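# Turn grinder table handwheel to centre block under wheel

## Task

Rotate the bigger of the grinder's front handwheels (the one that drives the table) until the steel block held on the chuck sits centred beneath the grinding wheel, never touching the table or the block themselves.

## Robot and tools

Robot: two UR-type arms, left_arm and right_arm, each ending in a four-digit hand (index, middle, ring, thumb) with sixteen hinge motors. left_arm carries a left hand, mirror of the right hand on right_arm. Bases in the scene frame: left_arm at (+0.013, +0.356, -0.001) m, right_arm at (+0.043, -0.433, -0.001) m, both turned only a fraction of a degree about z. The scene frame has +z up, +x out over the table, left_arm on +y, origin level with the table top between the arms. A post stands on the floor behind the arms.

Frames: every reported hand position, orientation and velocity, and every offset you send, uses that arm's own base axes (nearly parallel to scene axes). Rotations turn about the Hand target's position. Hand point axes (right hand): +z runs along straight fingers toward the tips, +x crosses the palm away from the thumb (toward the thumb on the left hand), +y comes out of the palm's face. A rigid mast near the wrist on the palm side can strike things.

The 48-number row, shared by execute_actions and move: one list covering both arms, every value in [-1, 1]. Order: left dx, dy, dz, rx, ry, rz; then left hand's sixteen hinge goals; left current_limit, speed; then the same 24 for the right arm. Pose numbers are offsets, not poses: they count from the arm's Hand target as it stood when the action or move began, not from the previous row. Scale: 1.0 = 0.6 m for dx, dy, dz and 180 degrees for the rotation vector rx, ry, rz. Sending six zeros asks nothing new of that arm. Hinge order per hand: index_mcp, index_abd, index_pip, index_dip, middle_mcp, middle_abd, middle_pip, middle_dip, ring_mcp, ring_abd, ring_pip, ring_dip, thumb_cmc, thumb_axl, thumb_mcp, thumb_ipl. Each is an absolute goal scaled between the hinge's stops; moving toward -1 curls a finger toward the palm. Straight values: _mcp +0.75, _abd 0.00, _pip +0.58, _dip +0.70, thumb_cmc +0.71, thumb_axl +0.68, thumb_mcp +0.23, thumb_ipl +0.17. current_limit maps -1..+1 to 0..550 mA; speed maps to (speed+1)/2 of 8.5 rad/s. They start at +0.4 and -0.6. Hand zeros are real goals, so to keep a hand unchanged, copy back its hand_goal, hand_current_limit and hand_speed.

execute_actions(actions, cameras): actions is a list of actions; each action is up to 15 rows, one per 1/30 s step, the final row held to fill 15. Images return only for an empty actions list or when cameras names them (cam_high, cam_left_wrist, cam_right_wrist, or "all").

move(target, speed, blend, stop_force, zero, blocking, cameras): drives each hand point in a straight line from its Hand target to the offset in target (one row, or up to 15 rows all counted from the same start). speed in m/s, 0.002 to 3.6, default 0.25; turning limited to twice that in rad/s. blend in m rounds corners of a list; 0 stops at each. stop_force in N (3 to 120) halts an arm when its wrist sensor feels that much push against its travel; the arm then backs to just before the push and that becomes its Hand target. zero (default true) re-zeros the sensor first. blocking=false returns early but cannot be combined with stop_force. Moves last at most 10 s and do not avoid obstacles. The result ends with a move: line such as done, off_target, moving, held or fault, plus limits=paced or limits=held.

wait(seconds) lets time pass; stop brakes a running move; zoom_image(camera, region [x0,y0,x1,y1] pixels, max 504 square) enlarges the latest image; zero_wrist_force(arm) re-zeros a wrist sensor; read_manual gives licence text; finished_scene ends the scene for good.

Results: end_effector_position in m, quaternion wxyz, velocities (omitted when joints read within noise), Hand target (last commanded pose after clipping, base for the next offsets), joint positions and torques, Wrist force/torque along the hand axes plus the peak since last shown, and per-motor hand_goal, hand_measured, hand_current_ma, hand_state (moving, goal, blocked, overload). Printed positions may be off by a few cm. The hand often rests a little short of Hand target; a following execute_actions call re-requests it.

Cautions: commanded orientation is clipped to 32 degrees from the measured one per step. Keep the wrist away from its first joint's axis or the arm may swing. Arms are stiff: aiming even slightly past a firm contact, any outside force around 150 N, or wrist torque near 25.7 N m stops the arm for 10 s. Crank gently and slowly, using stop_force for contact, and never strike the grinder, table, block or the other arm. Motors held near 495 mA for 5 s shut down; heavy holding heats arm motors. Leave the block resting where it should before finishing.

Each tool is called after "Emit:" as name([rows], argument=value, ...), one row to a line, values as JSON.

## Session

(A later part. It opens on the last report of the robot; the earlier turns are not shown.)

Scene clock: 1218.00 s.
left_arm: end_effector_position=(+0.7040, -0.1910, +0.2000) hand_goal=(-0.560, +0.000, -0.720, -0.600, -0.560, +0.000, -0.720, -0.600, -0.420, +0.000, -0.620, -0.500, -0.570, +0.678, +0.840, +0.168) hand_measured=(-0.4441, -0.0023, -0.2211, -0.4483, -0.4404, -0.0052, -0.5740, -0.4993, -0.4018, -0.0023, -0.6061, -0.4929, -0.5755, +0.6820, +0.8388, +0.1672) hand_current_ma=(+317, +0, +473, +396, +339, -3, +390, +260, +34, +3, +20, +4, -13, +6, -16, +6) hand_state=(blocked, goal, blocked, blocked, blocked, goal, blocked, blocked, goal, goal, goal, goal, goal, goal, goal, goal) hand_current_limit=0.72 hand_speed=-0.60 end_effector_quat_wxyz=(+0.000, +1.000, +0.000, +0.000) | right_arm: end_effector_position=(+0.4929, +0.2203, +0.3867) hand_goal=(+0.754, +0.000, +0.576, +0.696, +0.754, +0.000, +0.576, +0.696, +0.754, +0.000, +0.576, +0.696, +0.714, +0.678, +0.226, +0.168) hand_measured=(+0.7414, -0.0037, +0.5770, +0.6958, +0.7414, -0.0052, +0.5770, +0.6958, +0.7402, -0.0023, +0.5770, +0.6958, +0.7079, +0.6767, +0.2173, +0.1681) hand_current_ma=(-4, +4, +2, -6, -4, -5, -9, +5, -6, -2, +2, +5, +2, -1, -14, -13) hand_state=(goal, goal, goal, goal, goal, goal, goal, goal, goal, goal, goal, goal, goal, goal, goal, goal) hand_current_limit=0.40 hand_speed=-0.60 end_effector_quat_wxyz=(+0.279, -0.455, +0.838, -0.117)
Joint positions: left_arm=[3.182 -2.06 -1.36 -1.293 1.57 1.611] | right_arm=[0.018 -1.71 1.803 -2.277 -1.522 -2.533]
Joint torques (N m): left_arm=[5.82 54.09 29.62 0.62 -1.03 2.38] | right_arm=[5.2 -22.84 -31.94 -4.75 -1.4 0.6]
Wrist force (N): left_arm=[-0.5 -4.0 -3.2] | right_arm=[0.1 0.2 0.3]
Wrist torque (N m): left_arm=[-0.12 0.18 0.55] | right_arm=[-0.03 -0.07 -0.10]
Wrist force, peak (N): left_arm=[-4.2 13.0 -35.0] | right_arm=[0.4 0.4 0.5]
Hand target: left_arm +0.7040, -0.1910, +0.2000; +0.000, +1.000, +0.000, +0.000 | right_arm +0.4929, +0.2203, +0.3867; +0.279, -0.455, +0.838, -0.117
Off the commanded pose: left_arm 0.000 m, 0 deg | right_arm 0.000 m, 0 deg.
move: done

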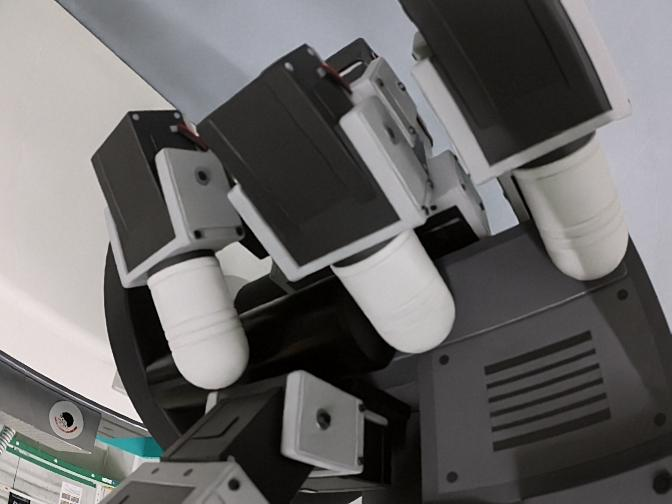

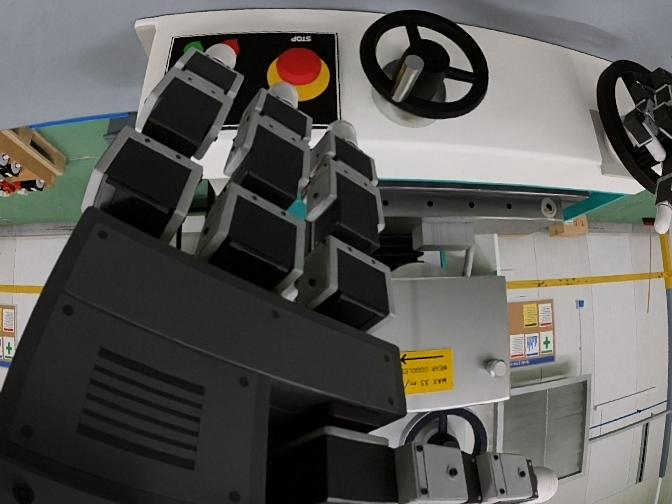

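Emit:
move([
  [0,0.005,0,0,0,0, -0.40, 0, 0.45, 0.5, -0.40, 0, 0.45, 0.5, -0.40, 0, 0.45, 0.5, -0.571, 0.678, 0.84, 0.168, 0.4, -0.6, 0,0,0,0,0,0, 0.754, 0, 0.576, 0.696, 0.754, 0, 0.576, 0.696, 0.754, 0, 0.576, 0.696, 0.714, 0.678, 0.226, 0.168, 0.4, -0.6],
  [-0.005,0.012,0,0,0,0, 0.754, 0, 0.576, 0.696, 0.754, 0, 0.576, 0.696, 0.754, 0, 0.576, 0.696, -0.571, 0.678, 0.84, 0.168, 0.4, -0.6, 0,0,0,0,0,0, 0.754, 0, 0.576, 0.696, 0.754, 0, 0.576, 0.696, 0.754, 0, 0.576, 0.696, 0.714, 0.678, 0.226, 0.168, 0.4, -0.6],
], speed=0.05, cameras=["all"])

Emit:
zoom_image(camera="cam_high", region=[180, 304, 330, 454])

Scene clock: 1265.07 s.
left_arm: end_effector_position=(+0.7010, -0.1838, +0.2000) hand_goal=(+0.754, +0.000, +0.576, +0.696, +0.754, +0.000, +0.576, +0.696, +0.754, +0.000, +0.576, +0.696, -0.570, +0.678, +0.840, +0.168) hand_measured=(+0.7523, -0.0037, +0.5757, +0.6920, +0.7523, +0.0007, +0.5757, +0.6920, +0.7523, -0.0023, +0.5757, +0.6932, -0.5743, +0.6830, +0.8388, +0.1672) hand_current_ma=(-5, -11, +2, -23, +7, +1, +8, -11, +8, +0, -2, +4, -13, +11, +0, +6) hand_state=(goal, goal, goal, goal, goal, goal, goal, goal, goal, goal, goal, goal, goal, goal, goal, goal) hand_current_limit=0.40 hand_speed=-0.60 end_effector_quat_wxyz=(+0.000, +1.000, +0.000, +0.000) | right_arm: end_effector_position=(+0.4929, +0.2203, +0.3867) hand_goal=(+0.754, +0.000, +0.576, +0.696, +0.754, +0.000, +0.576, +0.696, +0.754, +0.000, +0.576, +0.696, +0.714, +0.678, +0.226, +0.168) hand_measured=(+0.7414, -0.0023, +0.5757, +0.6958, +0.7414, -0.0037, +0.5770, +0.6958, +0.7390, -0.0023, +0.5770, +0.6971, +0.7092, +0.6767, +0.2163, +0.1672) hand_current_ma=(+0, +6, +11, -11, -10, +0, -7, +13, -7, -3, +2, +9, +3, -6, -9, -8) hand_state=(goal, goal, goal, goal, goal, goal, goal, goal, goal, goal, goal, goal, goal, goal, goal, goal) hand_current_limit=0.40 hand_speed=-0.60 end_effector_quat_wxyz=(+0.279, -0.455, +0.838, -0.117)
Joint positions: left_arm=[3.193 -2.051 -1.375 -1.288 1.57 1.622] | right_arm=[0.018 -1.71 1.803 -2.277 -1.522 -2.533]
Joint torques (N m): left_arm=[-5.6 32.91 26.79 1.14 0.83 -3.03] | right_arm=[5.59 -21.42 -31.53 -4.69 -1.52 0.5]
Wrist force (N): left_arm=[0.5 -0.3 0.7] | right_arm=[0.2 0.5 0.2]
Wrist torque (N m): left_arm=[-0.11 -0.02 0.11] | right_arm=[0.01 -0.09 -0.09]
Wrist force, peak (N): left_arm=[-0.6 -4.0 -3.5] | right_arm=[0.0 0.7 0.3]
Hand target: left_arm +0.7010, -0.1838, +0.2000; +0.000, +1.000, +0.000, +0.000 | right_arm +0.4929, +0.2203, +0.3867; +0.279, -0.455, +0.838, -0.117
Off the commanded pose: left_arm 0.000 m, 0 deg | right_arm 0.000 m, 0 deg.
move: done

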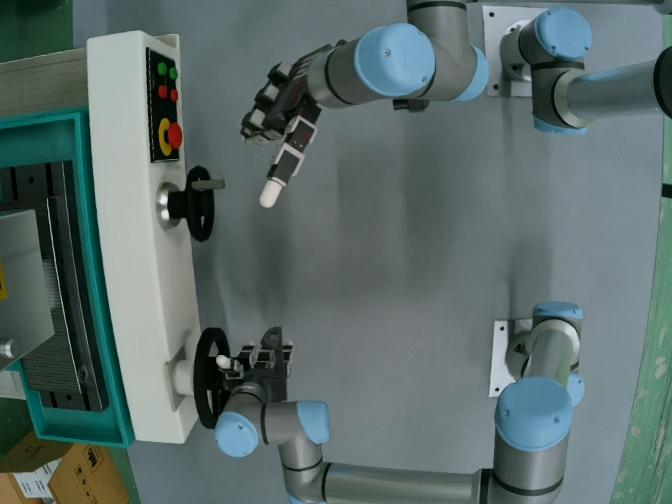

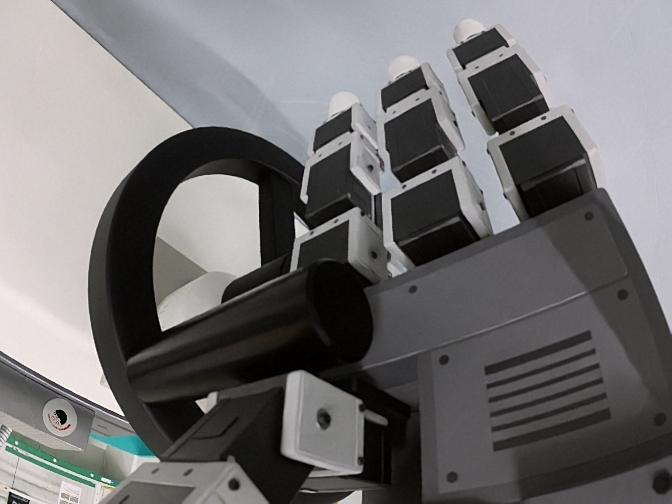

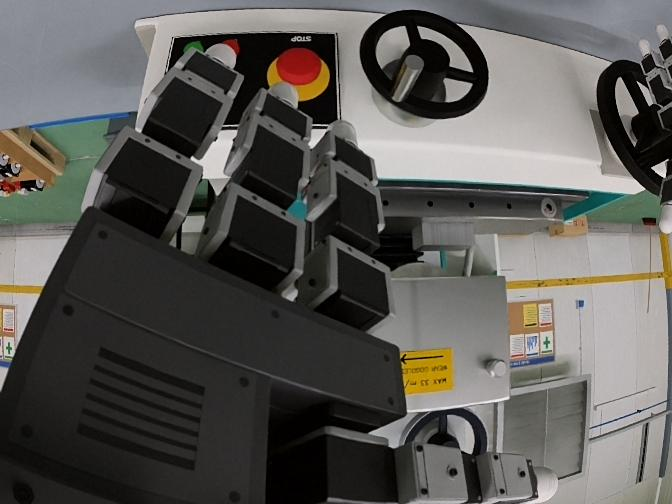

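Scaled by 3.360 from the camera's image (finer frame: 960x720).

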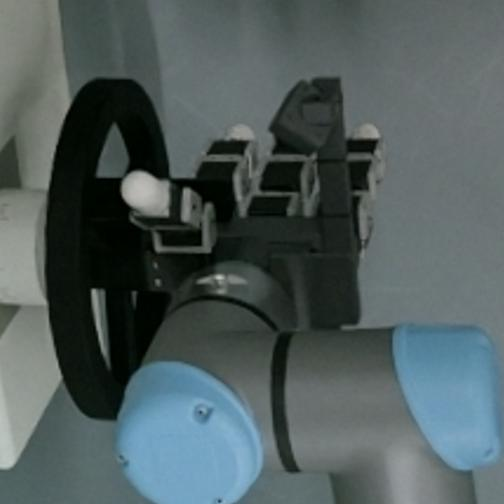

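Emit:
move([
  [0,0.0647,-0.025,0.1667,0,0, 0.754, 0, 0.576, 0.696, 0.754, 0, 0.576, 0.696, 0.754, 0, 0.576, 0.696, -0.571, 0.678, 0.84, 0.168, 0.4, -0.6, 0,0,0,0,0,0, 0.754, 0, 0.576, 0.696, 0.754, 0, 0.576, 0.696, 0.754, 0, 0.576, 0.696, 0.714, 0.678, 0.226, 0.168, 0.4, -0.6],
  [0,0.128,-0.015,0.3333,0,0, 0.754, 0, 0.576, 0.696, 0.754, 0, 0.576, 0.696, 0.754, 0, 0.576, 0.696, -0.571, 0.678, 0.84, 0.168, 0.4, -0.6, 0,0,0,0,0,0, 0.754, 0, 0.576, 0.696, 0.754, 0, 0.576, 0.696, 0.754, 0, 0.576, 0.696, 0.714, 0.678, 0.226, 0.168, 0.4, -0.6],
], speed=0.1, blend=[0.005, 0], cameras=["all"])

Emit:
zoom_image(camera="cam_high", region=[180, 274, 330, 424])

Scene clock: 1284.30 s.
left_arm: end_effector_position=(+0.7010, -0.1071, +0.1909) hand_goal=(+0.754, +0.000, +0.576, +0.696, +0.754, +0.000, +0.576, +0.696, +0.754, +0.000, +0.576, +0.696, -0.570, +0.678, +0.840, +0.168) hand_measured=(+0.7426, -0.0037, +0.5744, +0.6920, +0.7438, +0.0007, +0.5757, +0.6920, +0.7426, -0.0023, +0.5757, +0.6932, -0.5755, +0.6809, +0.8368, +0.1672) hand_current_ma=(-27, -10, -4, -22, -8, -5, +10, -20, -18, +1, -18, -11, -20, +1, -10, +2) hand_state=(goal, goal, goal, goal, goal, goal, goal, goal, goal, goal, goal, goal, goal, goal, goal, goal) hand_current_limit=0.40 hand_speed=-0.60 end_effector_quat_wxyz=(-0.500, +0.866, +0.000, +0.000) | right_arm: end_effector_position=(+0.4929, +0.2203, +0.3867) hand_goal=(+0.754, +0.000, +0.576, +0.696, +0.754, +0.000, +0.576, +0.696, +0.754, +0.000, +0.576, +0.696, +0.714, +0.678, +0.226, +0.168) hand_measured=(+0.7414, -0.0037, +0.5770, +0.6958, +0.7414, -0.0037, +0.5770, +0.6958, +0.7402, -0.0037, +0.5770, +0.6945, +0.7092, +0.6767, +0.2163, +0.1672) hand_current_ma=(-2, +6, +3, -9, -12, -8, -8, +6, -8, +3, -1, +4, +2, -1, -12, -9) hand_state=(goal, goal, goal, goal, goal, goal, goal, goal, goal, goal, goal, goal, goal, goal, goal, goal) hand_current_limit=0.40 hand_speed=-0.60 end_effector_quat_wxyz=(+0.279, -0.455, +0.838, -0.117)
Joint positions: left_arm=[2.956 -2.176 -1.229 -1.618 2.588 1.21] | right_arm=[0.018 -1.71 1.803 -2.277 -1.522 -2.533]
Joint torques (N m): left_arm=[7.25 59.67 18.52 3.73 -0.26 2.58] | right_arm=[5.57 -21.69 -31.59 -4.64 -1.45 0.6]
Wrist force (N): left_arm=[0.2 0.2 0.0] | right_arm=[0.2 0.3 0.3]
Wrist torque (N m): left_arm=[-0.12 0.01 0.15] | right_arm=[-0.02 -0.09 -0.08]
Wrist force, peak (N): left_arm=[1.5 5.6 -26.9] | right_arm=[0.2 0.5 0.5]
Hand target: left_arm +0.7010, -0.1070, +0.1910; -0.500, +0.866, +0.000, +0.000 | right_arm +0.4929, +0.2203, +0.3867; +0.279, -0.455, +0.838, -0.117
Off the commanded pose: left_arm 0.000 m, 0 deg | right_arm 0.000 m, 0 deg.
move: done

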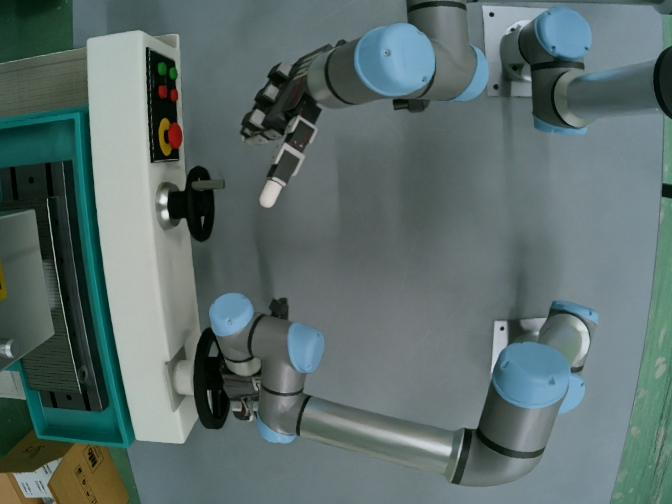

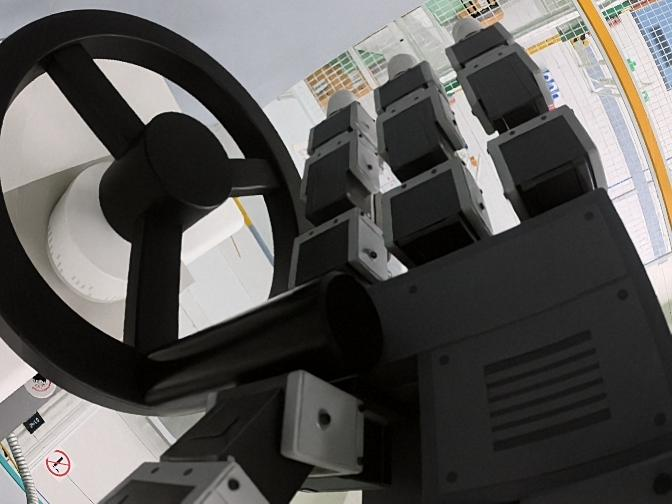

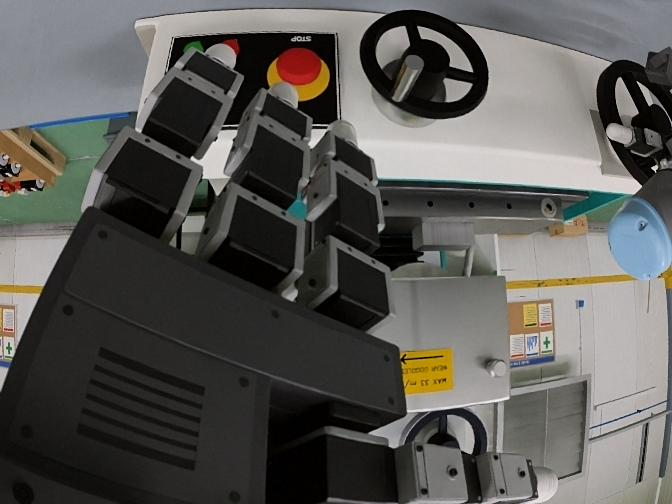

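Scaled by 3.360 from the camera's image (finer frame: 960x720).

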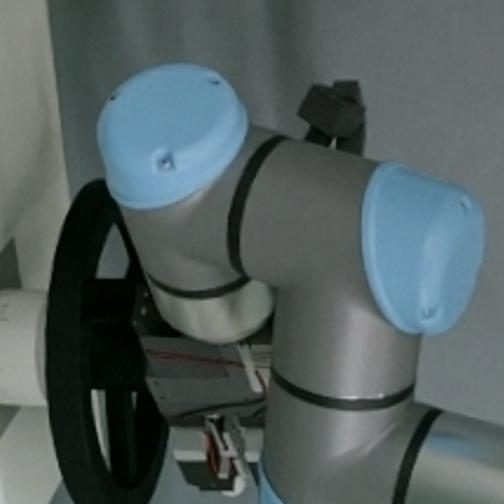

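Emit:
move([
  [0,-0.0217,-0.0482,0,0,0, 0.754, 0, 0.576, 0.696, 0.754, 0, 0.576, 0.696, 0.754, 0, 0.576, 0.696, -0.571, 0.678, 0.84, 0.168, 0.4, -0.6, 0,0,0,0,0,0, 0.754, 0, 0.576, 0.696, 0.754, 0, 0.576, 0.696, 0.754, 0, 0.576, 0.696, 0.714, 0.678, 0.226, 0.168, 0.4, -0.6],
  [0,-0.0265,-0.0848,0,0,0, 0.754, 0, 0.576, 0.696, 0.754, 0, 0.576, 0.696, 0.754, 0, 0.576, 0.696, -0.571, 0.678, 0.84, 0.168, 0.4, -0.6, 0,0,0,0,0,0, 0.754, 0, 0.576, 0.696, 0.754, 0, 0.576, 0.696, 0.754, 0, 0.576, 0.696, 0.714, 0.678, 0.226, 0.168, 0.4, -0.6],
], speed=0.04, blend=[0.01, 0], stop_force=50, cameras=["cam_left_wrist","cam_right_wrist"])

Emit:
zoom_image(camera="cam_right_wrist", region=[360, 160, 580, 320])

Scene clock: 1302.63 s.
left_arm: end_effector_position=(+0.7010, -0.1138, +0.1768) hand_goal=(+0.754, +0.000, +0.576, +0.696, +0.754, +0.000, +0.576, +0.696, +0.754, +0.000, +0.576, +0.696, -0.570, +0.678, +0.840, +0.168) hand_measured=(+0.7402, -0.0037, +0.5744, +0.6920, +0.7414, -0.0008, +0.5757, +0.6920, +0.7402, -0.0037, +0.5757, +0.6932, -0.5768, +0.6820, +0.8487, +0.1662) hand_current_ma=(-18, -1, -1, -15, -16, -1, +1, -13, -29, +6, -5, -15, -2, +4, +10, -6) hand_state=(goal, goal, goal, goal, goal, goal, goal, goal, goal, goal, goal, goal, goal, goal, goal, goal) hand_current_limit=0.40 hand_speed=-0.60 end_effector_quat_wxyz=(-0.500, +0.866, +0.000, +0.000) | right_arm: end_effector_position=(+0.4929, +0.2203, +0.3867) hand_goal=(+0.754, +0.000, +0.576, +0.696, +0.754, +0.000, +0.576, +0.696, +0.754, +0.000, +0.576, +0.696, +0.714, +0.678, +0.226, +0.168) hand_measured=(+0.7414, -0.0037, +0.5782, +0.6945, +0.7414, -0.0052, +0.5770, +0.6958, +0.7402, -0.0037, +0.5770, +0.6958, +0.7092, +0.6777, +0.2163, +0.1672) hand_current_ma=(-2, +11, +3, -8, -7, -2, +0, +3, -7, -8, +6, +7, -3, +2, -10, -15) hand_state=(goal, goal, goal, goal, goal, goal, goal, goal, goal, goal, goal, goal, goal, goal, goal, goal) hand_current_limit=0.40 hand_speed=-0.60 end_effector_quat_wxyz=(+0.279, -0.455, +0.838, -0.117)
Joint positions: left_arm=[2.946 -2.191 -1.238 -1.607 2.585 1.194] | right_arm=[0.018 -1.71 1.803 -2.277 -1.522 -2.533]
Joint torques (N m): left_arm=[47.32 43.03 15.04 -0.6 5.04 -1.23] | right_arm=[4.81 -22.59 -31.99 -4.7 -1.6 0.55]
Wrist force (N): left_arm=[0.9 6.6 -61.3] | right_arm=[0.2 0.2 0.2]
Wrist torque (N m): left_arm=[3.76 0.44 0.32] | right_arm=[-0.02 -0.08 -0.10]
Wrist force, peak (N): left_arm=[3.2 -4.6 -72.4] | right_arm=[0.4 0.4 0.5]
Hand target: left_arm +0.7011, -0.1138, +0.1768; -0.500, +0.866, +0.000, +0.000 (not the last commanded pose) | right_arm +0.4929, +0.2203, +0.3867; +0.279, -0.455, +0.838, -0.117
Off the commanded pose: left_arm 0.038 m, 0 deg | right_arm 0.000 m, 0 deg.
move: contact (left_arm); path passed 0 of 2 targets

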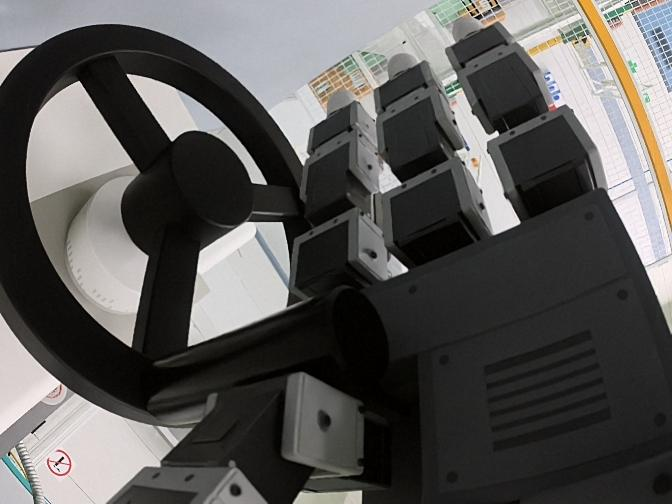

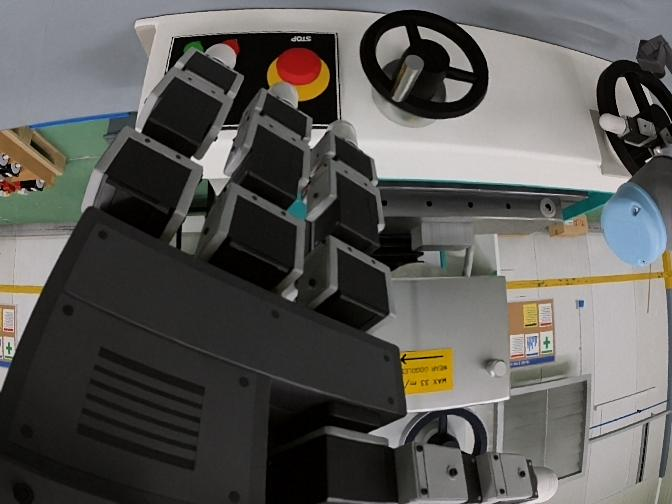

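Scaled by 2.291 from the camera's image (finer frame: 960x720).

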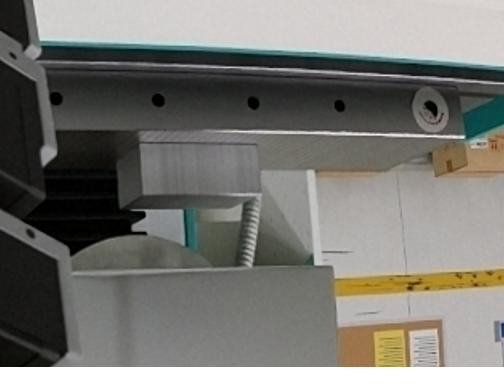

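Emit:
move(target=[0,-0.022,0.0058,0,0,0, 0.754, 0, 0.576, 0.696, 0.754, 0, 0.576, 0.696, 0.754, 0, 0.576, 0.696, -0.571, 0.678, 0.84, 0.168, 0.4, -0.6, 0,0,0,0,0,0, 0.754, 0, 0.576, 0.696, 0.754, 0, 0.576, 0.696, 0.754, 0, 0.576, 0.696, 0.714, 0.678, 0.226, 0.168, 0.4, -0.6], speed=0.04)

Emit:
move([
  [0,-0.0123,-0.0317,0,0,0, 0.754, 0, 0.576, 0.696, 0.754, 0, 0.576, 0.696, 0.754, 0, 0.576, 0.696, -0.571, 0.678, 0.84, 0.168, 0.4, -0.6, 0,0,0,0,0,0, 0.754, 0, 0.576, 0.696, 0.754, 0, 0.576, 0.696, 0.754, 0, 0.576, 0.696, 0.714, 0.678, 0.226, 0.168, 0.4, -0.6],
  [0,-0.0175,-0.0705,0,0,0, 0.754, 0, 0.576, 0.696, 0.754, 0, 0.576, 0.696, 0.754, 0, 0.576, 0.696, -0.571, 0.678, 0.84, 0.168, 0.4, -0.6, 0,0,0,0,0,0, 0.754, 0, 0.576, 0.696, 0.754, 0, 0.576, 0.696, 0.754, 0, 0.576, 0.696, 0.714, 0.678, 0.226, 0.168, 0.4, -0.6],
], speed=0.04, blend=[0.01, 0], stop_force=45, cameras=["cam_left_wrist","cam_right_wrist"])

Emit:
zoom_image(camera="cam_right_wrist", region=[360, 160, 580, 320])

Scene clock: 1343.60 s.
left_arm: end_effector_position=(+0.7011, -0.1271, +0.1802) hand_goal=(+0.754, +0.000, +0.576, +0.696, +0.754, +0.000, +0.576, +0.696, +0.754, +0.000, +0.576, +0.696, -0.570, +0.678, +0.840, +0.168) hand_measured=(+0.7414, -0.0037, +0.5744, +0.6907, +0.7414, +0.0007, +0.5757, +0.6920, +0.7402, -0.0037, +0.5744, +0.6932, -0.5768, +0.6820, +0.8368, +0.1662) hand_current_ma=(-43, -4, -17, -22, -13, -10, +3, -16, -13, -3, -13, -5, +0, +0, -20, -12) hand_state=(goal, goal, goal, goal, goal, goal, goal, goal, goal, goal, goal, goal, goal, goal, goal, goal) hand_current_limit=0.40 hand_speed=-0.60 end_effector_quat_wxyz=(-0.500, +0.866, +0.000, +0.000) | right_arm: end_effector_position=(+0.4929, +0.2203, +0.3867) hand_goal=(+0.754, +0.000, +0.576, +0.696, +0.754, +0.000, +0.576, +0.696, +0.754, +0.000, +0.576, +0.696, +0.714, +0.678, +0.226, +0.168) hand_measured=(+0.7426, -0.0052, +0.5757, +0.6958, +0.7414, -0.0037, +0.5757, +0.6945, +0.7402, -0.0037, +0.5770, +0.6958, +0.7092, +0.6777, +0.2163, +0.1681) hand_current_ma=(-3, +11, +3, -5, -12, -5, +1, +9, -9, -6, +4, +8, +2, +3, -20, -7) hand_state=(goal, goal, goal, goal, goal, goal, goal, goal, goal, goal, goal, goal, goal, goal, goal, goal) hand_current_limit=0.40 hand_speed=-0.60 end_effector_quat_wxyz=(+0.279, -0.455, +0.838, -0.117)
Joint positions: left_arm=[2.928 -2.202 -1.205 -1.657 2.579 1.162] | right_arm=[0.018 -1.71 1.803 -2.277 -1.522 -2.533]
Joint torques (N m): left_arm=[5.88 51.3 9.62 3.08 0.8 2.7] | right_arm=[4.63 -22.1 -31.63 -4.69 -1.45 0.74]
Wrist force (N): left_arm=[-2.3 -12.1 -1.5] | right_arm=[0.2 0.2 0.3]
Wrist torque (N m): left_arm=[-0.91 0.13 0.14] | right_arm=[-0.04 -0.08 -0.09]
Wrist force, peak (N): left_arm=[0.8 6.3 -61.3] | right_arm=[0.1 0.6 0.4]
Hand target: left_arm +0.7011, -0.1270, +0.1803; -0.500, +0.866, +0.000, +0.000 | right_arm +0.4929, +0.2203, +0.3867; +0.279, -0.455, +0.838, -0.117
Off the commanded pose: left_arm 0.000 m, 0 deg | right_arm 0.000 m, 0 deg.
move: done

Scene clock: 1345.90 s.
left_arm: end_effector_position=(+0.7010, -0.1375, +0.1380) hand_goal=(+0.754, +0.000, +0.576, +0.696, +0.754, +0.000, +0.576, +0.696, +0.754, +0.000, +0.576, +0.696, -0.570, +0.678, +0.840, +0.168) hand_measured=(+0.7402, -0.0037, +0.5744, +0.6920, +0.7414, -0.0008, +0.5757, +0.6920, +0.7414, -0.0037, +0.5744, +0.6932, -0.5768, +0.6820, +0.8368, +0.1662) hand_current_ma=(-23, -3, +6, -19, -15, +3, +7, -6, -29, -9, -2, -6, -4, +12, -17, -9) hand_state=(goal, goal, goal, goal, goal, goal, goal, goal, goal, goal, goal, goal, goal, goal, goal, goal) hand_current_limit=0.40 hand_speed=-0.60 end_effector_quat_wxyz=(-0.500, +0.866, +0.000, +0.000) | right_arm: end_effector_position=(+0.4929, +0.2203, +0.3867) hand_goal=(+0.754, +0.000, +0.576, +0.696, +0.754, +0.000, +0.576, +0.696, +0.754, +0.000, +0.576, +0.696, +0.714, +0.678, +0.226, +0.168) hand_measured=(+0.7414, -0.0037, +0.5770, +0.6958, +0.7414, -0.0037, +0.5770, +0.6971, +0.7402, -0.0037, +0.5770, +0.6958, +0.7092, +0.6767, +0.2163, +0.1681) hand_current_ma=(+2, +6, +3, -5, -11, -7, -1, +8, -8, -2, -2, +6, +1, +3, -14, -2) hand_state=(goal, goal, goal, goal, goal, goal, goal, goal, goal, goal, goal, goal, goal, goal, goal, goal) hand_current_limit=0.40 hand_speed=-0.60 end_effector_quat_wxyz=(+0.279, -0.455, +0.838, -0.117)
Joint positions: left_arm=[2.914 -2.244 -1.242 -1.599 2.574 1.137] | right_arm=[0.018 -1.71 1.803 -2.277 -1.522 -2.533]
Joint torques (N m): left_arm=[3.89 62.87 29.79 0.48 2.03 2.51] | right_arm=[4.73 -22.02 -32.14 -4.66 -1.42 0.69]
Wrist force (N): left_arm=[0.7 -1.2 0.5] | right_arm=[0.3 0.2 0.0]
Wrist torque (N m): left_arm=[-0.21 -0.07 0.30] | right_arm=[-0.02 -0.09 -0.09]
Wrist force, peak (N): left_arm=[-3.7 -16.9 -1.7] | right_arm=[0.1 0.6 0.4]
Hand target: left_arm +0.7011, -0.1375, +0.1380; -0.500, +0.866, +0.000, +0.000 | right_arm +0.4929, +0.2203, +0.3867; +0.279, -0.455, +0.838, -0.117
Off the commanded pose: left_arm 0.000 m, 0 deg | right_arm 0.000 m, 0 deg.
move: done

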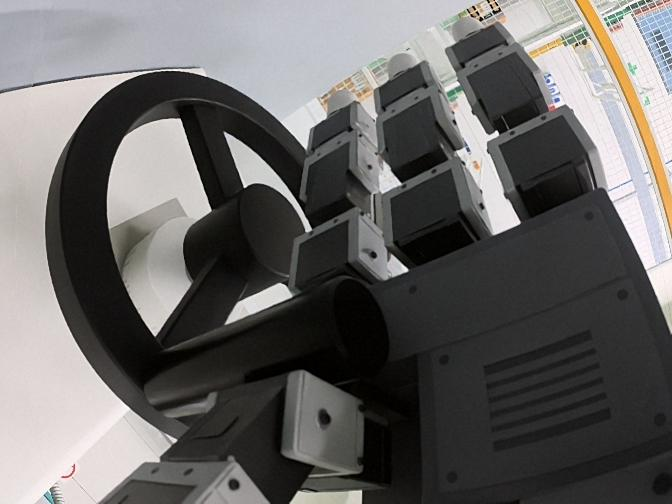

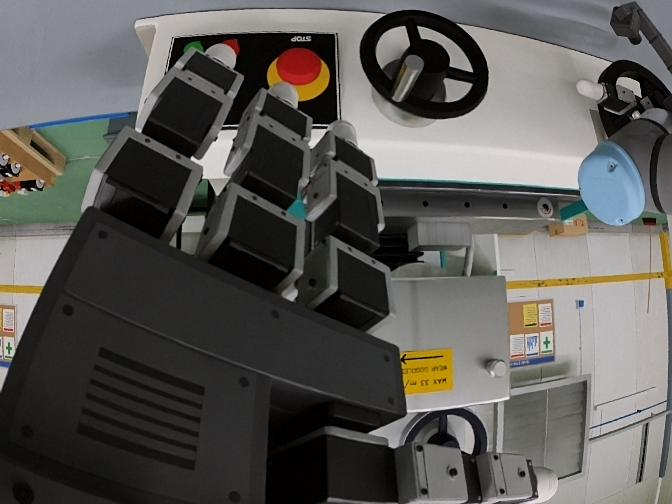

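Scaled by 2.291 from the camera's image (finer frame: 960x720).

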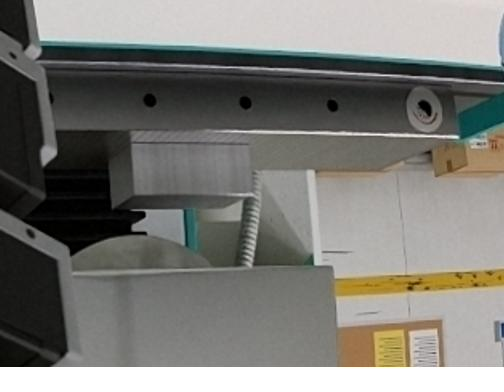

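Emit:
move([
  [0,0.0052,-0.0388,0,0,0, 0.754, 0, 0.576, 0.696, 0.754, 0, 0.576, 0.696, 0.754, 0, 0.576, 0.696, -0.571, 0.678, 0.84, 0.168, 0.4, -0.6, 0,0,0,0,0,0, 0.754, 0, 0.576, 0.696, 0.754, 0, 0.576, 0.696, 0.754, 0, 0.576, 0.696, 0.714, 0.678, 0.226, 0.168, 0.4, -0.6],
  [0,0.0202,-0.075,0,0,0, 0.754, 0, 0.576, 0.696, 0.754, 0, 0.576, 0.696, 0.754, 0, 0.576, 0.696, -0.571, 0.678, 0.84, 0.168, 0.4, -0.6, 0,0,0,0,0,0, 0.754, 0, 0.576, 0.696, 0.754, 0, 0.576, 0.696, 0.754, 0, 0.576, 0.696, 0.714, 0.678, 0.226, 0.168, 0.4, -0.6],
], speed=0.04, blend=[0.01, 0], stop_force=50, cameras=["all"])

Emit:
zoom_image(camera="cam_right_wrist", region=[360, 160, 580, 320])

Scene clock: 1364.37 s.
left_arm: end_effector_position=(+0.7010, -0.1360, +0.1243) hand_goal=(+0.754, +0.000, +0.576, +0.696, +0.754, +0.000, +0.576, +0.696, +0.754, +0.000, +0.576, +0.696, -0.570, +0.678, +0.840, +0.168) hand_measured=(+0.7402, -0.0037, +0.5744, +0.6907, +0.7414, -0.0008, +0.5757, +0.6920, +0.7402, -0.0037, +0.5744, +0.6932, -0.5730, +0.6830, +0.9021, +0.1672) hand_current_ma=(-36, -12, -1, -24, -21, -4, -5, -20, -30, -17, -12, -5, +9, +14, +194, -2) hand_state=(goal, goal, goal, goal, goal, goal, goal, goal, goal, goal, goal, goal, goal, goal, blocked, goal) hand_current_limit=0.40 hand_speed=-0.60 end_effector_quat_wxyz=(-0.500, +0.866, +0.000, +0.000) | right_arm: end_effector_position=(+0.4929, +0.2203, +0.3867) hand_goal=(+0.754, +0.000, +0.576, +0.696, +0.754, +0.000, +0.576, +0.696, +0.754, +0.000, +0.576, +0.696, +0.714, +0.678, +0.226, +0.168) hand_measured=(+0.7402, -0.0037, +0.5770, +0.6958, +0.7414, -0.0037, +0.5757, +0.6958, +0.7402, -0.0023, +0.5770, +0.6958, +0.7092, +0.6777, +0.2163, +0.1681) hand_current_ma=(-13, +2, +1, -15, -13, -6, +1, +9, -6, -2, +3, +9, +7, +1, -15, -8) hand_state=(goal, goal, goal, goal, goal, goal, goal, goal, goal, goal, goal, goal, goal, goal, goal, goal) hand_current_limit=0.40 hand_speed=-0.60 end_effector_quat_wxyz=(+0.279, -0.455, +0.838, -0.117)
Joint positions: left_arm=[2.916 -2.254 -1.262 -1.564 2.575 1.141] | right_arm=[0.018 -1.71 1.803 -2.277 -1.522 -2.533]
Joint torques (N m): left_arm=[22.48 64.55 26.95 2.31 3.6 -3.53] | right_arm=[4.63 -21.7 -31.62 -4.66 -1.53 0.44]
Wrist force (N): left_arm=[2.2 21.3 -30.5] | right_arm=[0.1 0.4 0.2]
Wrist torque (N m): left_arm=[3.06 0.15 0.53] | right_arm=[-0.01 -0.08 -0.10]
Wrist force, peak (N): left_arm=[4.1 19.5 -63.7] | right_arm=[0.4 0.6 0.5]
Hand target: left_arm +0.7010, -0.1360, +0.1244; -0.500, +0.866, +0.000, +0.000 (not the last commanded pose) | right_arm +0.4929, +0.2203, +0.3867; +0.279, -0.455, +0.838, -0.117
Off the commanded pose: left_arm 0.033 m, 0 deg | right_arm 0.000 m, 0 deg.
move: contact (left_arm); path passed 0 of 2 targets

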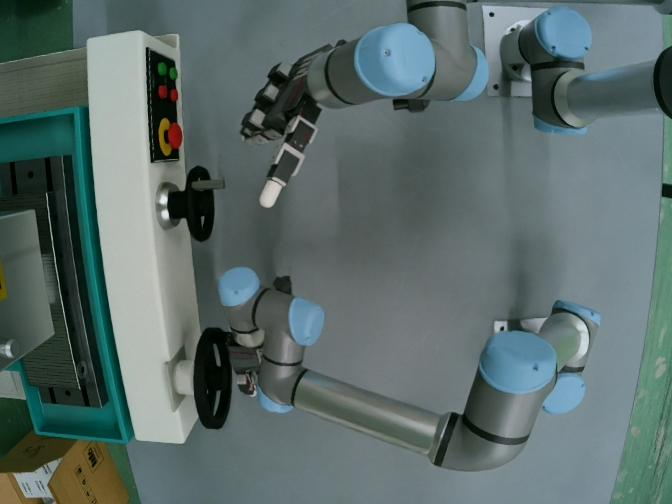

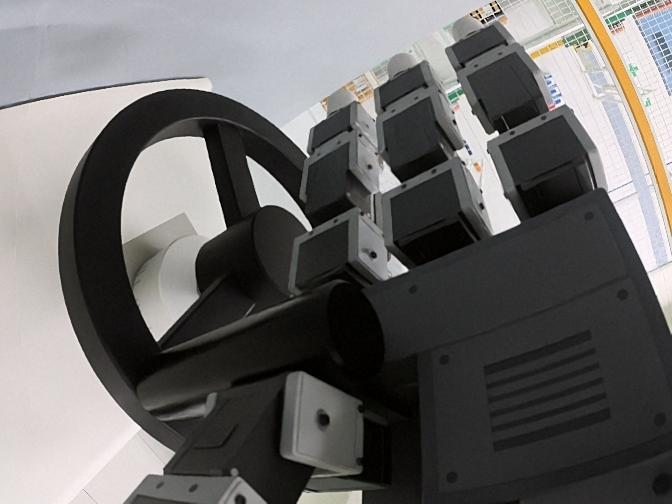

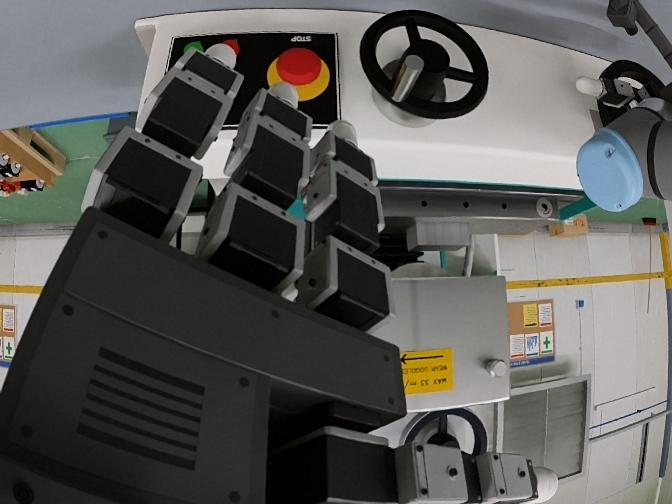

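Scaled by 2.291 from the camera's image (finer frame: 960x720).

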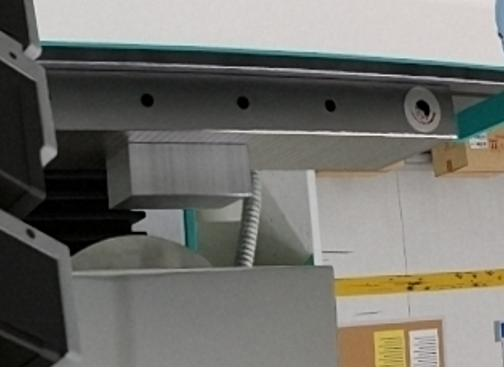

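Emit:
move(target=[0,-0.0217,0.0083,0,0,0, 0.754, 0, 0.576, 0.696, 0.754, 0, 0.576, 0.696, 0.754, 0, 0.576, 0.696, -0.571, 0.678, 0.84, 0.168, 0.4, -0.6, 0,0,0,0,0,0, 0.754, 0, 0.576, 0.696, 0.754, 0, 0.576, 0.696, 0.754, 0, 0.576, 0.696, 0.714, 0.678, 0.226, 0.168, 0.4, -0.6], speed=0.04)

Emit:
move([
  [0,0.0043,-0.0425,0,0,0, 0.754, 0, 0.576, 0.696, 0.754, 0, 0.576, 0.696, 0.754, 0, 0.576, 0.696, -0.571, 0.678, 0.84, 0.168, 0.4, -0.6, 0,0,0,0,0,0, 0.754, 0, 0.576, 0.696, 0.754, 0, 0.576, 0.696, 0.754, 0, 0.576, 0.696, 0.714, 0.678, 0.226, 0.168, 0.4, -0.6],
  [0,0.0185,-0.0767,0,0,0, 0.754, 0, 0.576, 0.696, 0.754, 0, 0.576, 0.696, 0.754, 0, 0.576, 0.696, -0.571, 0.678, 0.84, 0.168, 0.4, -0.6, 0,0,0,0,0,0, 0.754, 0, 0.576, 0.696, 0.754, 0, 0.576, 0.696, 0.754, 0, 0.576, 0.696, 0.714, 0.678, 0.226, 0.168, 0.4, -0.6],
], speed=0.04, blend=[0.01, 0], stop_force=50, cameras=["all"])

Emit:
zoom_image(camera="cam_right_wrist", region=[360, 160, 580, 320])

Scene clock: 1498.20 s.
left_arm: end_effector_position=(+0.7011, -0.1491, +0.1293) hand_goal=(+0.754, +0.000, +0.576, +0.696, +0.754, +0.000, +0.576, +0.696, +0.754, +0.000, +0.576, +0.696, -0.570, +0.678, +0.840, +0.168) hand_measured=(+0.7402, -0.0052, +0.5744, +0.6907, +0.7414, -0.0008, +0.5757, +0.6907, +0.7402, -0.0037, +0.5757, +0.6932, -0.5743, +0.6830, +0.8368, +0.1662) hand_current_ma=(-31, +1, +19, -13, -13, -5, +0, -15, -37, +1, -11, -13, +0, +3, -14, +1) hand_state=(goal, goal, goal, goal, goal, goal, goal, goal, goal, goal, goal, goal, goal, goal, goal, goal) hand_current_limit=0.40 hand_speed=-0.60 end_effector_quat_wxyz=(-0.500, +0.866, +0.000, +0.000) | right_arm: end_effector_position=(+0.4929, +0.2203, +0.3867) hand_goal=(+0.754, +0.000, +0.576, +0.696, +0.754, +0.000, +0.576, +0.696, +0.754, +0.000, +0.576, +0.696, +0.714, +0.678, +0.226, +0.168) hand_measured=(+0.7414, -0.0037, +0.5770, +0.6958, +0.7426, -0.0052, +0.5757, +0.6958, +0.7390, -0.0037, +0.5770, +0.6958, +0.7092, +0.6777, +0.2173, +0.1681) hand_current_ma=(+0, +4, +0, -9, -16, -5, +2, +8, -9, -11, +4, +1, +9, -6, -12, -11) hand_state=(goal, goal, goal, goal, goal, goal, goal, goal, goal, goal, goal, goal, goal, goal, goal, goal) hand_current_limit=0.40 hand_speed=-0.60 end_effector_quat_wxyz=(+0.279, -0.455, +0.838, -0.117)
Joint positions: left_arm=[2.899 -2.262 -1.228 -1.615 2.569 1.111] | right_arm=[0.018 -1.71 1.803 -2.277 -1.522 -2.533]
Joint torques (N m): left_arm=[7.32 52.19 14.33 3.63 2.29 2.91] | right_arm=[3.73 -21.25 -31.09 -4.55 -1.48 0.64]
Wrist force (N): left_arm=[-0.3 -0.1 0.1] | right_arm=[0.0 0.2 0.5]
Wrist torque (N m): left_arm=[-0.21 0.09 0.20] | right_arm=[-0.05 -0.07 -0.11]
Wrist force, peak (N): left_arm=[2.1 21.4 -30.8] | right_arm=[0.2 0.5 0.6]
Hand target: left_arm +0.7010, -0.1490, +0.1293; -0.500, +0.866, +0.000, +0.000 | right_arm +0.4929, +0.2203, +0.3867; +0.279, -0.455, +0.838, -0.117
Off the commanded pose: left_arm 0.000 m, 0 deg | right_arm 0.000 m, 0 deg.
move: done

Scene clock: 1500.60 s.
left_arm: end_effector_position=(+0.7010, -0.1379, +0.0833) hand_goal=(+0.754, +0.000, +0.576, +0.696, +0.754, +0.000, +0.576, +0.696, +0.754, +0.000, +0.576, +0.696, -0.570, +0.678, +0.840, +0.168) hand_measured=(+0.7402, -0.0037, +0.5744, +0.6920, +0.7414, -0.0008, +0.5757, +0.6920, +0.7402, -0.0037, +0.5744, +0.6932, -0.5743, +0.6830, +0.8368, +0.1672) hand_current_ma=(-31, -3, -13, -29, -13, -15, +5, -18, -26, -3, -16, +4, +3, -5, -16, +5) hand_state=(goal, goal, goal, goal, goal, goal, goal, goal, goal, goal, goal, goal, goal, goal, goal, goal) hand_current_limit=0.40 hand_speed=-0.60 end_effector_quat_wxyz=(-0.500, +0.866, +0.000, +0.000) | right_arm: end_effector_position=(+0.4929, +0.2203, +0.3867) hand_goal=(+0.754, +0.000, +0.576, +0.696, +0.754, +0.000, +0.576, +0.696, +0.754, +0.000, +0.576, +0.696, +0.714, +0.678, +0.226, +0.168) hand_measured=(+0.7414, -0.0037, +0.5782, +0.6958, +0.7414, -0.0052, +0.5770, +0.6958, +0.7390, -0.0023, +0.5770, +0.6958, +0.7092, +0.6767, +0.2173, +0.1681) hand_current_ma=(-6, +3, +6, -8, -9, -1, -5, +2, -3, -2, +5, -1, -2, -1, -14, -2) hand_state=(goal, goal, goal, goal, goal, goal, goal, goal, goal, goal, goal, goal, goal, goal, goal, goal) hand_current_limit=0.40 hand_speed=-0.60 end_effector_quat_wxyz=(+0.279, -0.455, +0.838, -0.117)
Joint positions: left_arm=[2.914 -2.296 -1.301 -1.487 2.574 1.137] | right_arm=[0.018 -1.71 1.803 -2.277 -1.522 -2.533]
Joint torques (N m): left_arm=[-8.78 62.02 27.82 1.1 -0.17 -2.94] | right_arm=[4.14 -21.31 -31.68 -4.68 -1.55 0.61]
Wrist force (N): left_arm=[0.1 -2.2 0.7] | right_arm=[0.1 0.2 0.7]
Wrist torque (N m): left_arm=[-0.29 0.03 0.11] | right_arm=[-0.06 -0.08 -0.10]
Wrist force, peak (N): left_arm=[-4.2 -19.1 -1.8] | right_arm=[0.1 0.5 0.6]
Hand target: left_arm +0.7010, -0.1379, +0.0833; -0.500, +0.866, +0.000, +0.000 | right_arm +0.4929, +0.2203, +0.3867; +0.279, -0.455, +0.838, -0.117
Off the commanded pose: left_arm 0.000 m, 0 deg | right_arm 0.000 m, 0 deg.
move: done

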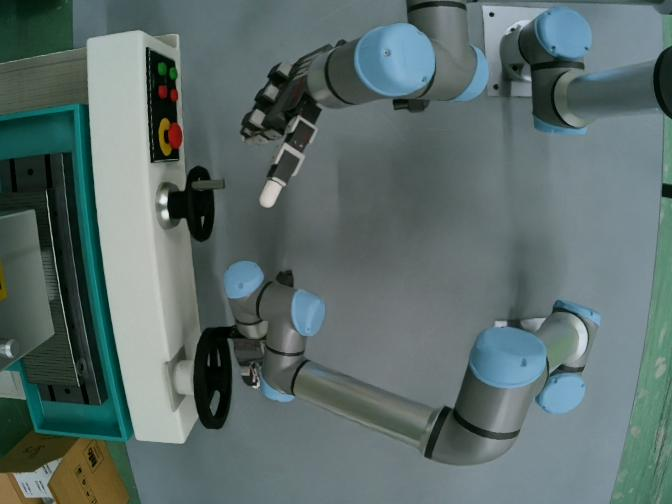

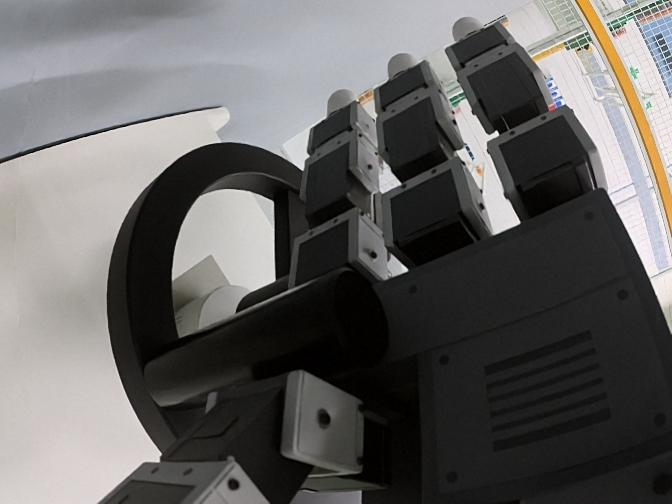

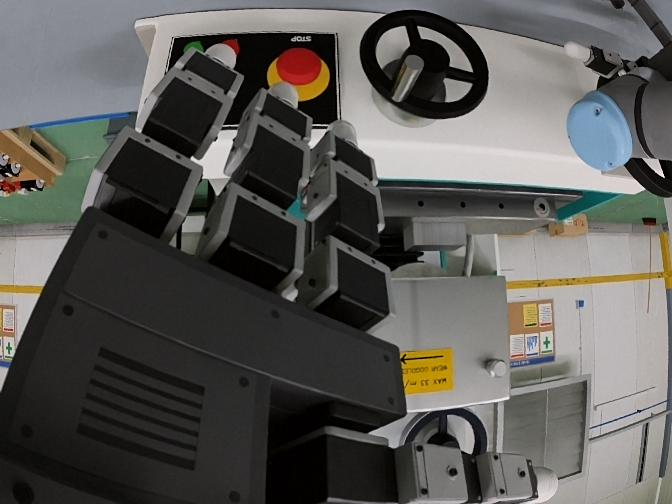

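Scaled by 2.291 from the camera's image (finer frame: 960x720).

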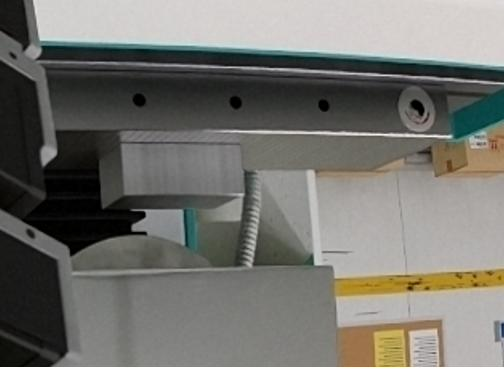

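Emit:
move([
  [0,0.005,0.0083,0,0,0, 0.754, 0, 0.576, 0.696, 0.754, 0, 0.576, 0.696, 0.754, 0, 0.576, 0.696, -0.571, 0.678, 0.84, 0.168, 0.4, -0.6, 0,0,0,0,0,0, 0.754, 0, 0.576, 0.696, 0.754, 0, 0.576, 0.696, 0.754, 0, 0.576, 0.696, 0.714, 0.678, 0.226, 0.168, 0.4, -0.6],
  [-0.183,0.005,0.0083,0,0,0, 0.754, 0, 0.576, 0.696, 0.754, 0, 0.576, 0.696, 0.754, 0, 0.576, 0.696, -0.571, 0.678, 0.84, 0.168, 0.4, -0.6, 0,0,0,0,0,0, 0.754, 0, 0.576, 0.696, 0.754, 0, 0.576, 0.696, 0.754, 0, 0.576, 0.696, 0.714, 0.678, 0.226, 0.168, 0.4, -0.6],
  [-0.335,0.063,0.411,-0.3333,0,0, 0.754, 0, 0.576, 0.696, 0.754, 0, 0.576, 0.696, 0.754, 0, 0.576, 0.696, -0.571, 0.678, 0.84, 0.168, 0.4, -0.6, 0,0,0,0,0,0, 0.754, 0, 0.576, 0.696, 0.754, 0, 0.576, 0.696, 0.754, 0, 0.576, 0.696, 0.714, 0.678, 0.226, 0.168, 0.4, -0.6],
], speed=[0.05, 0.15, 0.3], blend=[0.002, 0.02, 0], cameras=["cam_high"])

Emit:
move([
  [0,0,0,0,0,0.5, -0.42, 0, 0.3, 0.4, -0.42, 0, 0.3, 0.4, -0.42, 0, 0.3, 0.4, -0.571, 0.678, 0.84, 0.168, 0.4, -0.6, -0.0165,0.208,0,0,0,-0.1278, 0.754, 0, 0.576, 0.696, 0.754, 0, 0.576, 0.696, 0.754, 0, 0.576, 0.696, 0.714, 0.678, 0.226, 0.168, 0.4, -0.6],
  [0,0,0,0,0,1.0, -0.42, 0, 0.3, 0.4, -0.42, 0, 0.3, 0.4, -0.42, 0, 0.3, 0.4, -0.571, 0.678, 0.84, 0.168, 0.4, -0.6, -0.0165,0.208,0,0,0,-0.1278, 0.754, 0, 0.576, 0.696, 0.754, 0, 0.576, 0.696, 0.754, 0, 0.576, 0.696, 0.714, 0.678, 0.226, 0.168, 0.4, -0.6],
], speed=0.3, cameras=["all"])

Scene clock: 1642.40 s.
left_arm: end_effector_position=(+0.5001, -0.1001, +0.3300) hand_goal=(+0.754, +0.000, +0.576, +0.696, +0.754, +0.000, +0.576, +0.696, +0.754, +0.000, +0.576, +0.696, -0.570, +0.678, +0.840, +0.168) hand_measured=(+0.7438, -0.0081, +0.5744, +0.6920, +0.7450, -0.0008, +0.5757, +0.6920, +0.7438, -0.0052, +0.5757, +0.6932, -0.5743, +0.6820, +0.8358, +0.1662) hand_current_ma=(-21, -13, -9, -20, -10, -1, -11, -10, -14, -14, -4, -12, +1, +12, -19, +2) hand_state=(goal, goal, goal, goal, goal, goal, goal, goal, goal, goal, goal, goal, goal, goal, goal, goal) hand_current_limit=0.40 hand_speed=-0.60 end_effector_quat_wxyz=(+0.000, +1.000, +0.000, +0.000) | right_arm: end_effector_position=(+0.4929, +0.2203, +0.3867) hand_goal=(+0.754, +0.000, +0.576, +0.696, +0.754, +0.000, +0.576, +0.696, +0.754, +0.000, +0.576, +0.696, +0.714, +0.678, +0.226, +0.168) hand_measured=(+0.7414, -0.0037, +0.5770, +0.6958, +0.7402, -0.0052, +0.5757, +0.6971, +0.7390, -0.0023, +0.5757, +0.6958, +0.7092, +0.6777, +0.2163, +0.1681) hand_current_ma=(+4, +1, +1, -12, -9, -2, -3, +10, -10, -4, +6, +2, +3, +7, -12, -7) hand_state=(goal, goal, goal, goal, goal, goal, goal, goal, goal, goal, goal, goal, goal, goal, goal, goal) hand_current_limit=0.40 hand_speed=-0.60 end_effector_quat_wxyz=(+0.279, -0.455, +0.838, -0.117)
Joint positions: left_arm=[3.393 -1.494 -1.716 -1.502 1.57 1.822] | right_arm=[0.018 -1.71 1.803 -2.277 -1.522 -2.533]
Joint torques (N m): left_arm=[2.89 10.78 16.61 1.99 -0.73 -1.82] | right_arm=[4.15 -21.37 -31.95 -4.47 -1.61 0.63]
Wrist force (N): left_arm=[0.2 -0.6 0.8] | right_arm=[0.0 0.0 0.3]
Wrist torque (N m): left_arm=[-0.17 0.03 0.18] | right_arm=[-0.05 -0.07 -0.11]
Wrist force, peak (N): left_arm=[0.1 -2.5 0.9] | right_arm=[0.3 0.4 0.5]
Hand target: left_arm +0.5000, -0.1001, +0.3299; +0.000, +1.000, +0.000, +0.000 | right_arm +0.4929, +0.2203, +0.3867; +0.279, -0.455, +0.838, -0.117
Off the commanded pose: left_arm 0.000 m, 0 deg | right_arm 0.000 m, 0 deg.
move: done

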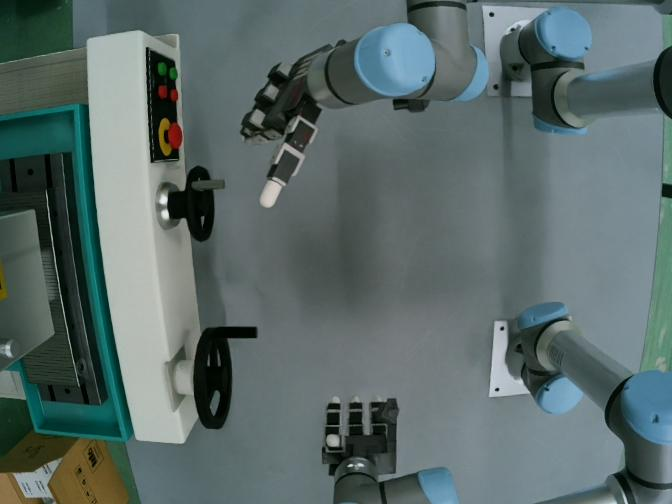

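Scene clock: 1648.70 s.
left_arm: end_effector_position=(+0.5001, -0.1000, +0.3299) hand_goal=(-0.420, +0.000, +0.300, +0.400, -0.420, +0.000, +0.300, +0.400, -0.420, +0.000, +0.300, +0.400, -0.570, +0.678, +0.840, +0.168) hand_measured=(-0.3874, -0.0066, +0.3037, +0.4015, -0.3922, -0.0008, +0.3037, +0.4015, -0.3886, -0.0037, +0.3037, +0.4015, -0.5718, +0.6820, +0.8358, +0.1672) hand_current_ma=(+73, -2, +16, -4, +75, -5, +12, +1, +77, +5, -1, +1, -3, +3, -7, -6) hand_state=(blocked, goal, goal, goal, blocked, goal, goal, goal, blocked, goal, goal, goal, goal, goal, goal, goal) hand_current_limit=0.40 hand_speed=-0.60 end_effector_quat_wxyz=(+0.000, +0.000, +1.000, +0.000) | right_arm: end_effector_position=(+0.4830, +0.3451, +0.3867) hand_goal=(+0.754, +0.000, +0.576, +0.696, +0.754, +0.000, +0.576, +0.696, +0.754, +0.000, +0.576, +0.696, +0.714, +0.678, +0.226, +0.168) hand_measured=(+0.7414, -0.0037, +0.5757, +0.6958, +0.7402, -0.0052, +0.5757, +0.6971, +0.7402, -0.0023, +0.5770, +0.6958, +0.7079, +0.6777, +0.2163, +0.1672) hand_current_ma=(-4, +3, +0, -9, -11, +2, +0, +10, -9, -4, +3, +0, +6, -3, -14, -12) hand_state=(goal, goal, goal, goal, goal, goal, goal, goal, goal, goal, goal, goal, goal, goal, goal, goal) hand_current_limit=0.40 hand_speed=-0.60 end_effector_quat_wxyz=(+0.250, -0.279, +0.911, -0.170)
Joint positions: left_arm=[3.044 -1.683 -1.524 -1.507 1.572 -1.669] | right_arm=[0.4 -1.604 1.681 -2.143 -1.952 -1.861]
Joint torques (N m): left_arm=[-6.44 42.1 16.12 2.55 1.75 -0.63] | right_arm=[-7.71 -31.14 -14.98 -5.21 1.72 0.44]
Wrist force (N): left_arm=[0.2 -0.9 0.9] | right_arm=[0.7 -0.2 0.2]
Wrist torque (N m): left_arm=[-0.01 0.03 0.05] | right_arm=[-0.10 -0.22 0.02]
Wrist force, peak (N): left_arm=[0.6 -1.2 0.8] | right_arm=[0.1 -0.9 0.9]
Hand target: left_arm +0.5000, -0.1001, +0.3299; +0.000, +0.000, +1.000, +0.000 | right_arm +0.4830, +0.3451, +0.3867; +0.250, -0.279, +0.911, -0.170
Off the commanded pose: left_arm 0.000 m, 0 deg | right_arm 0.000 m, 0 deg.
move: done

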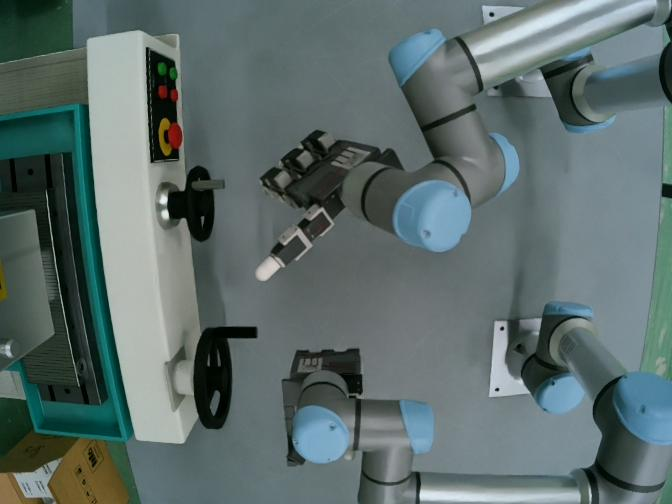

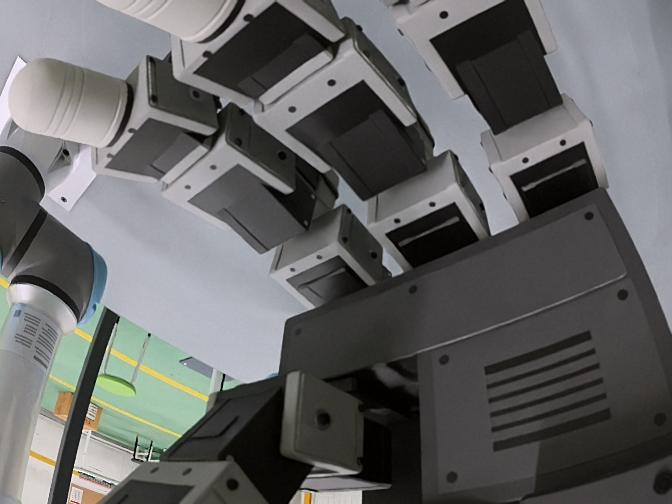

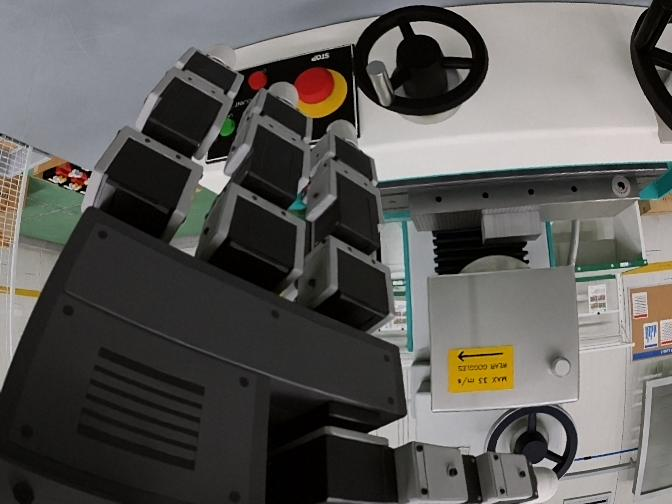

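Emit:
zoom_image(camera="cam_right_wrist", region=[400, 150, 600, 300])

Emit:
zoom_image(camera="cam_high", region=[150, 310, 280, 440])

Scaled by 2.520 from the camera's image (finer frame: 960x720).

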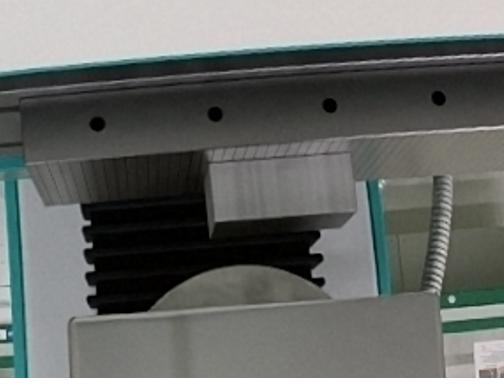

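Scaled by 3.877 from the camera's image (finer frame: 960x720).

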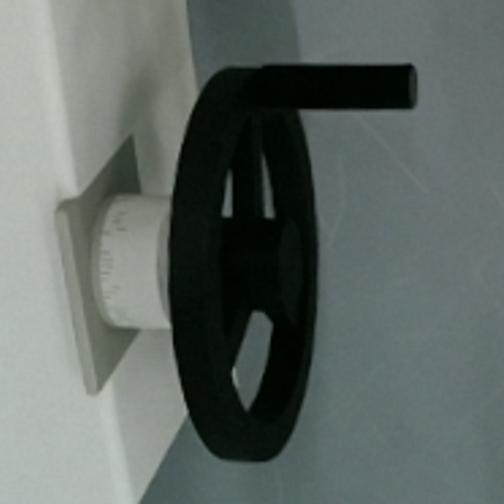

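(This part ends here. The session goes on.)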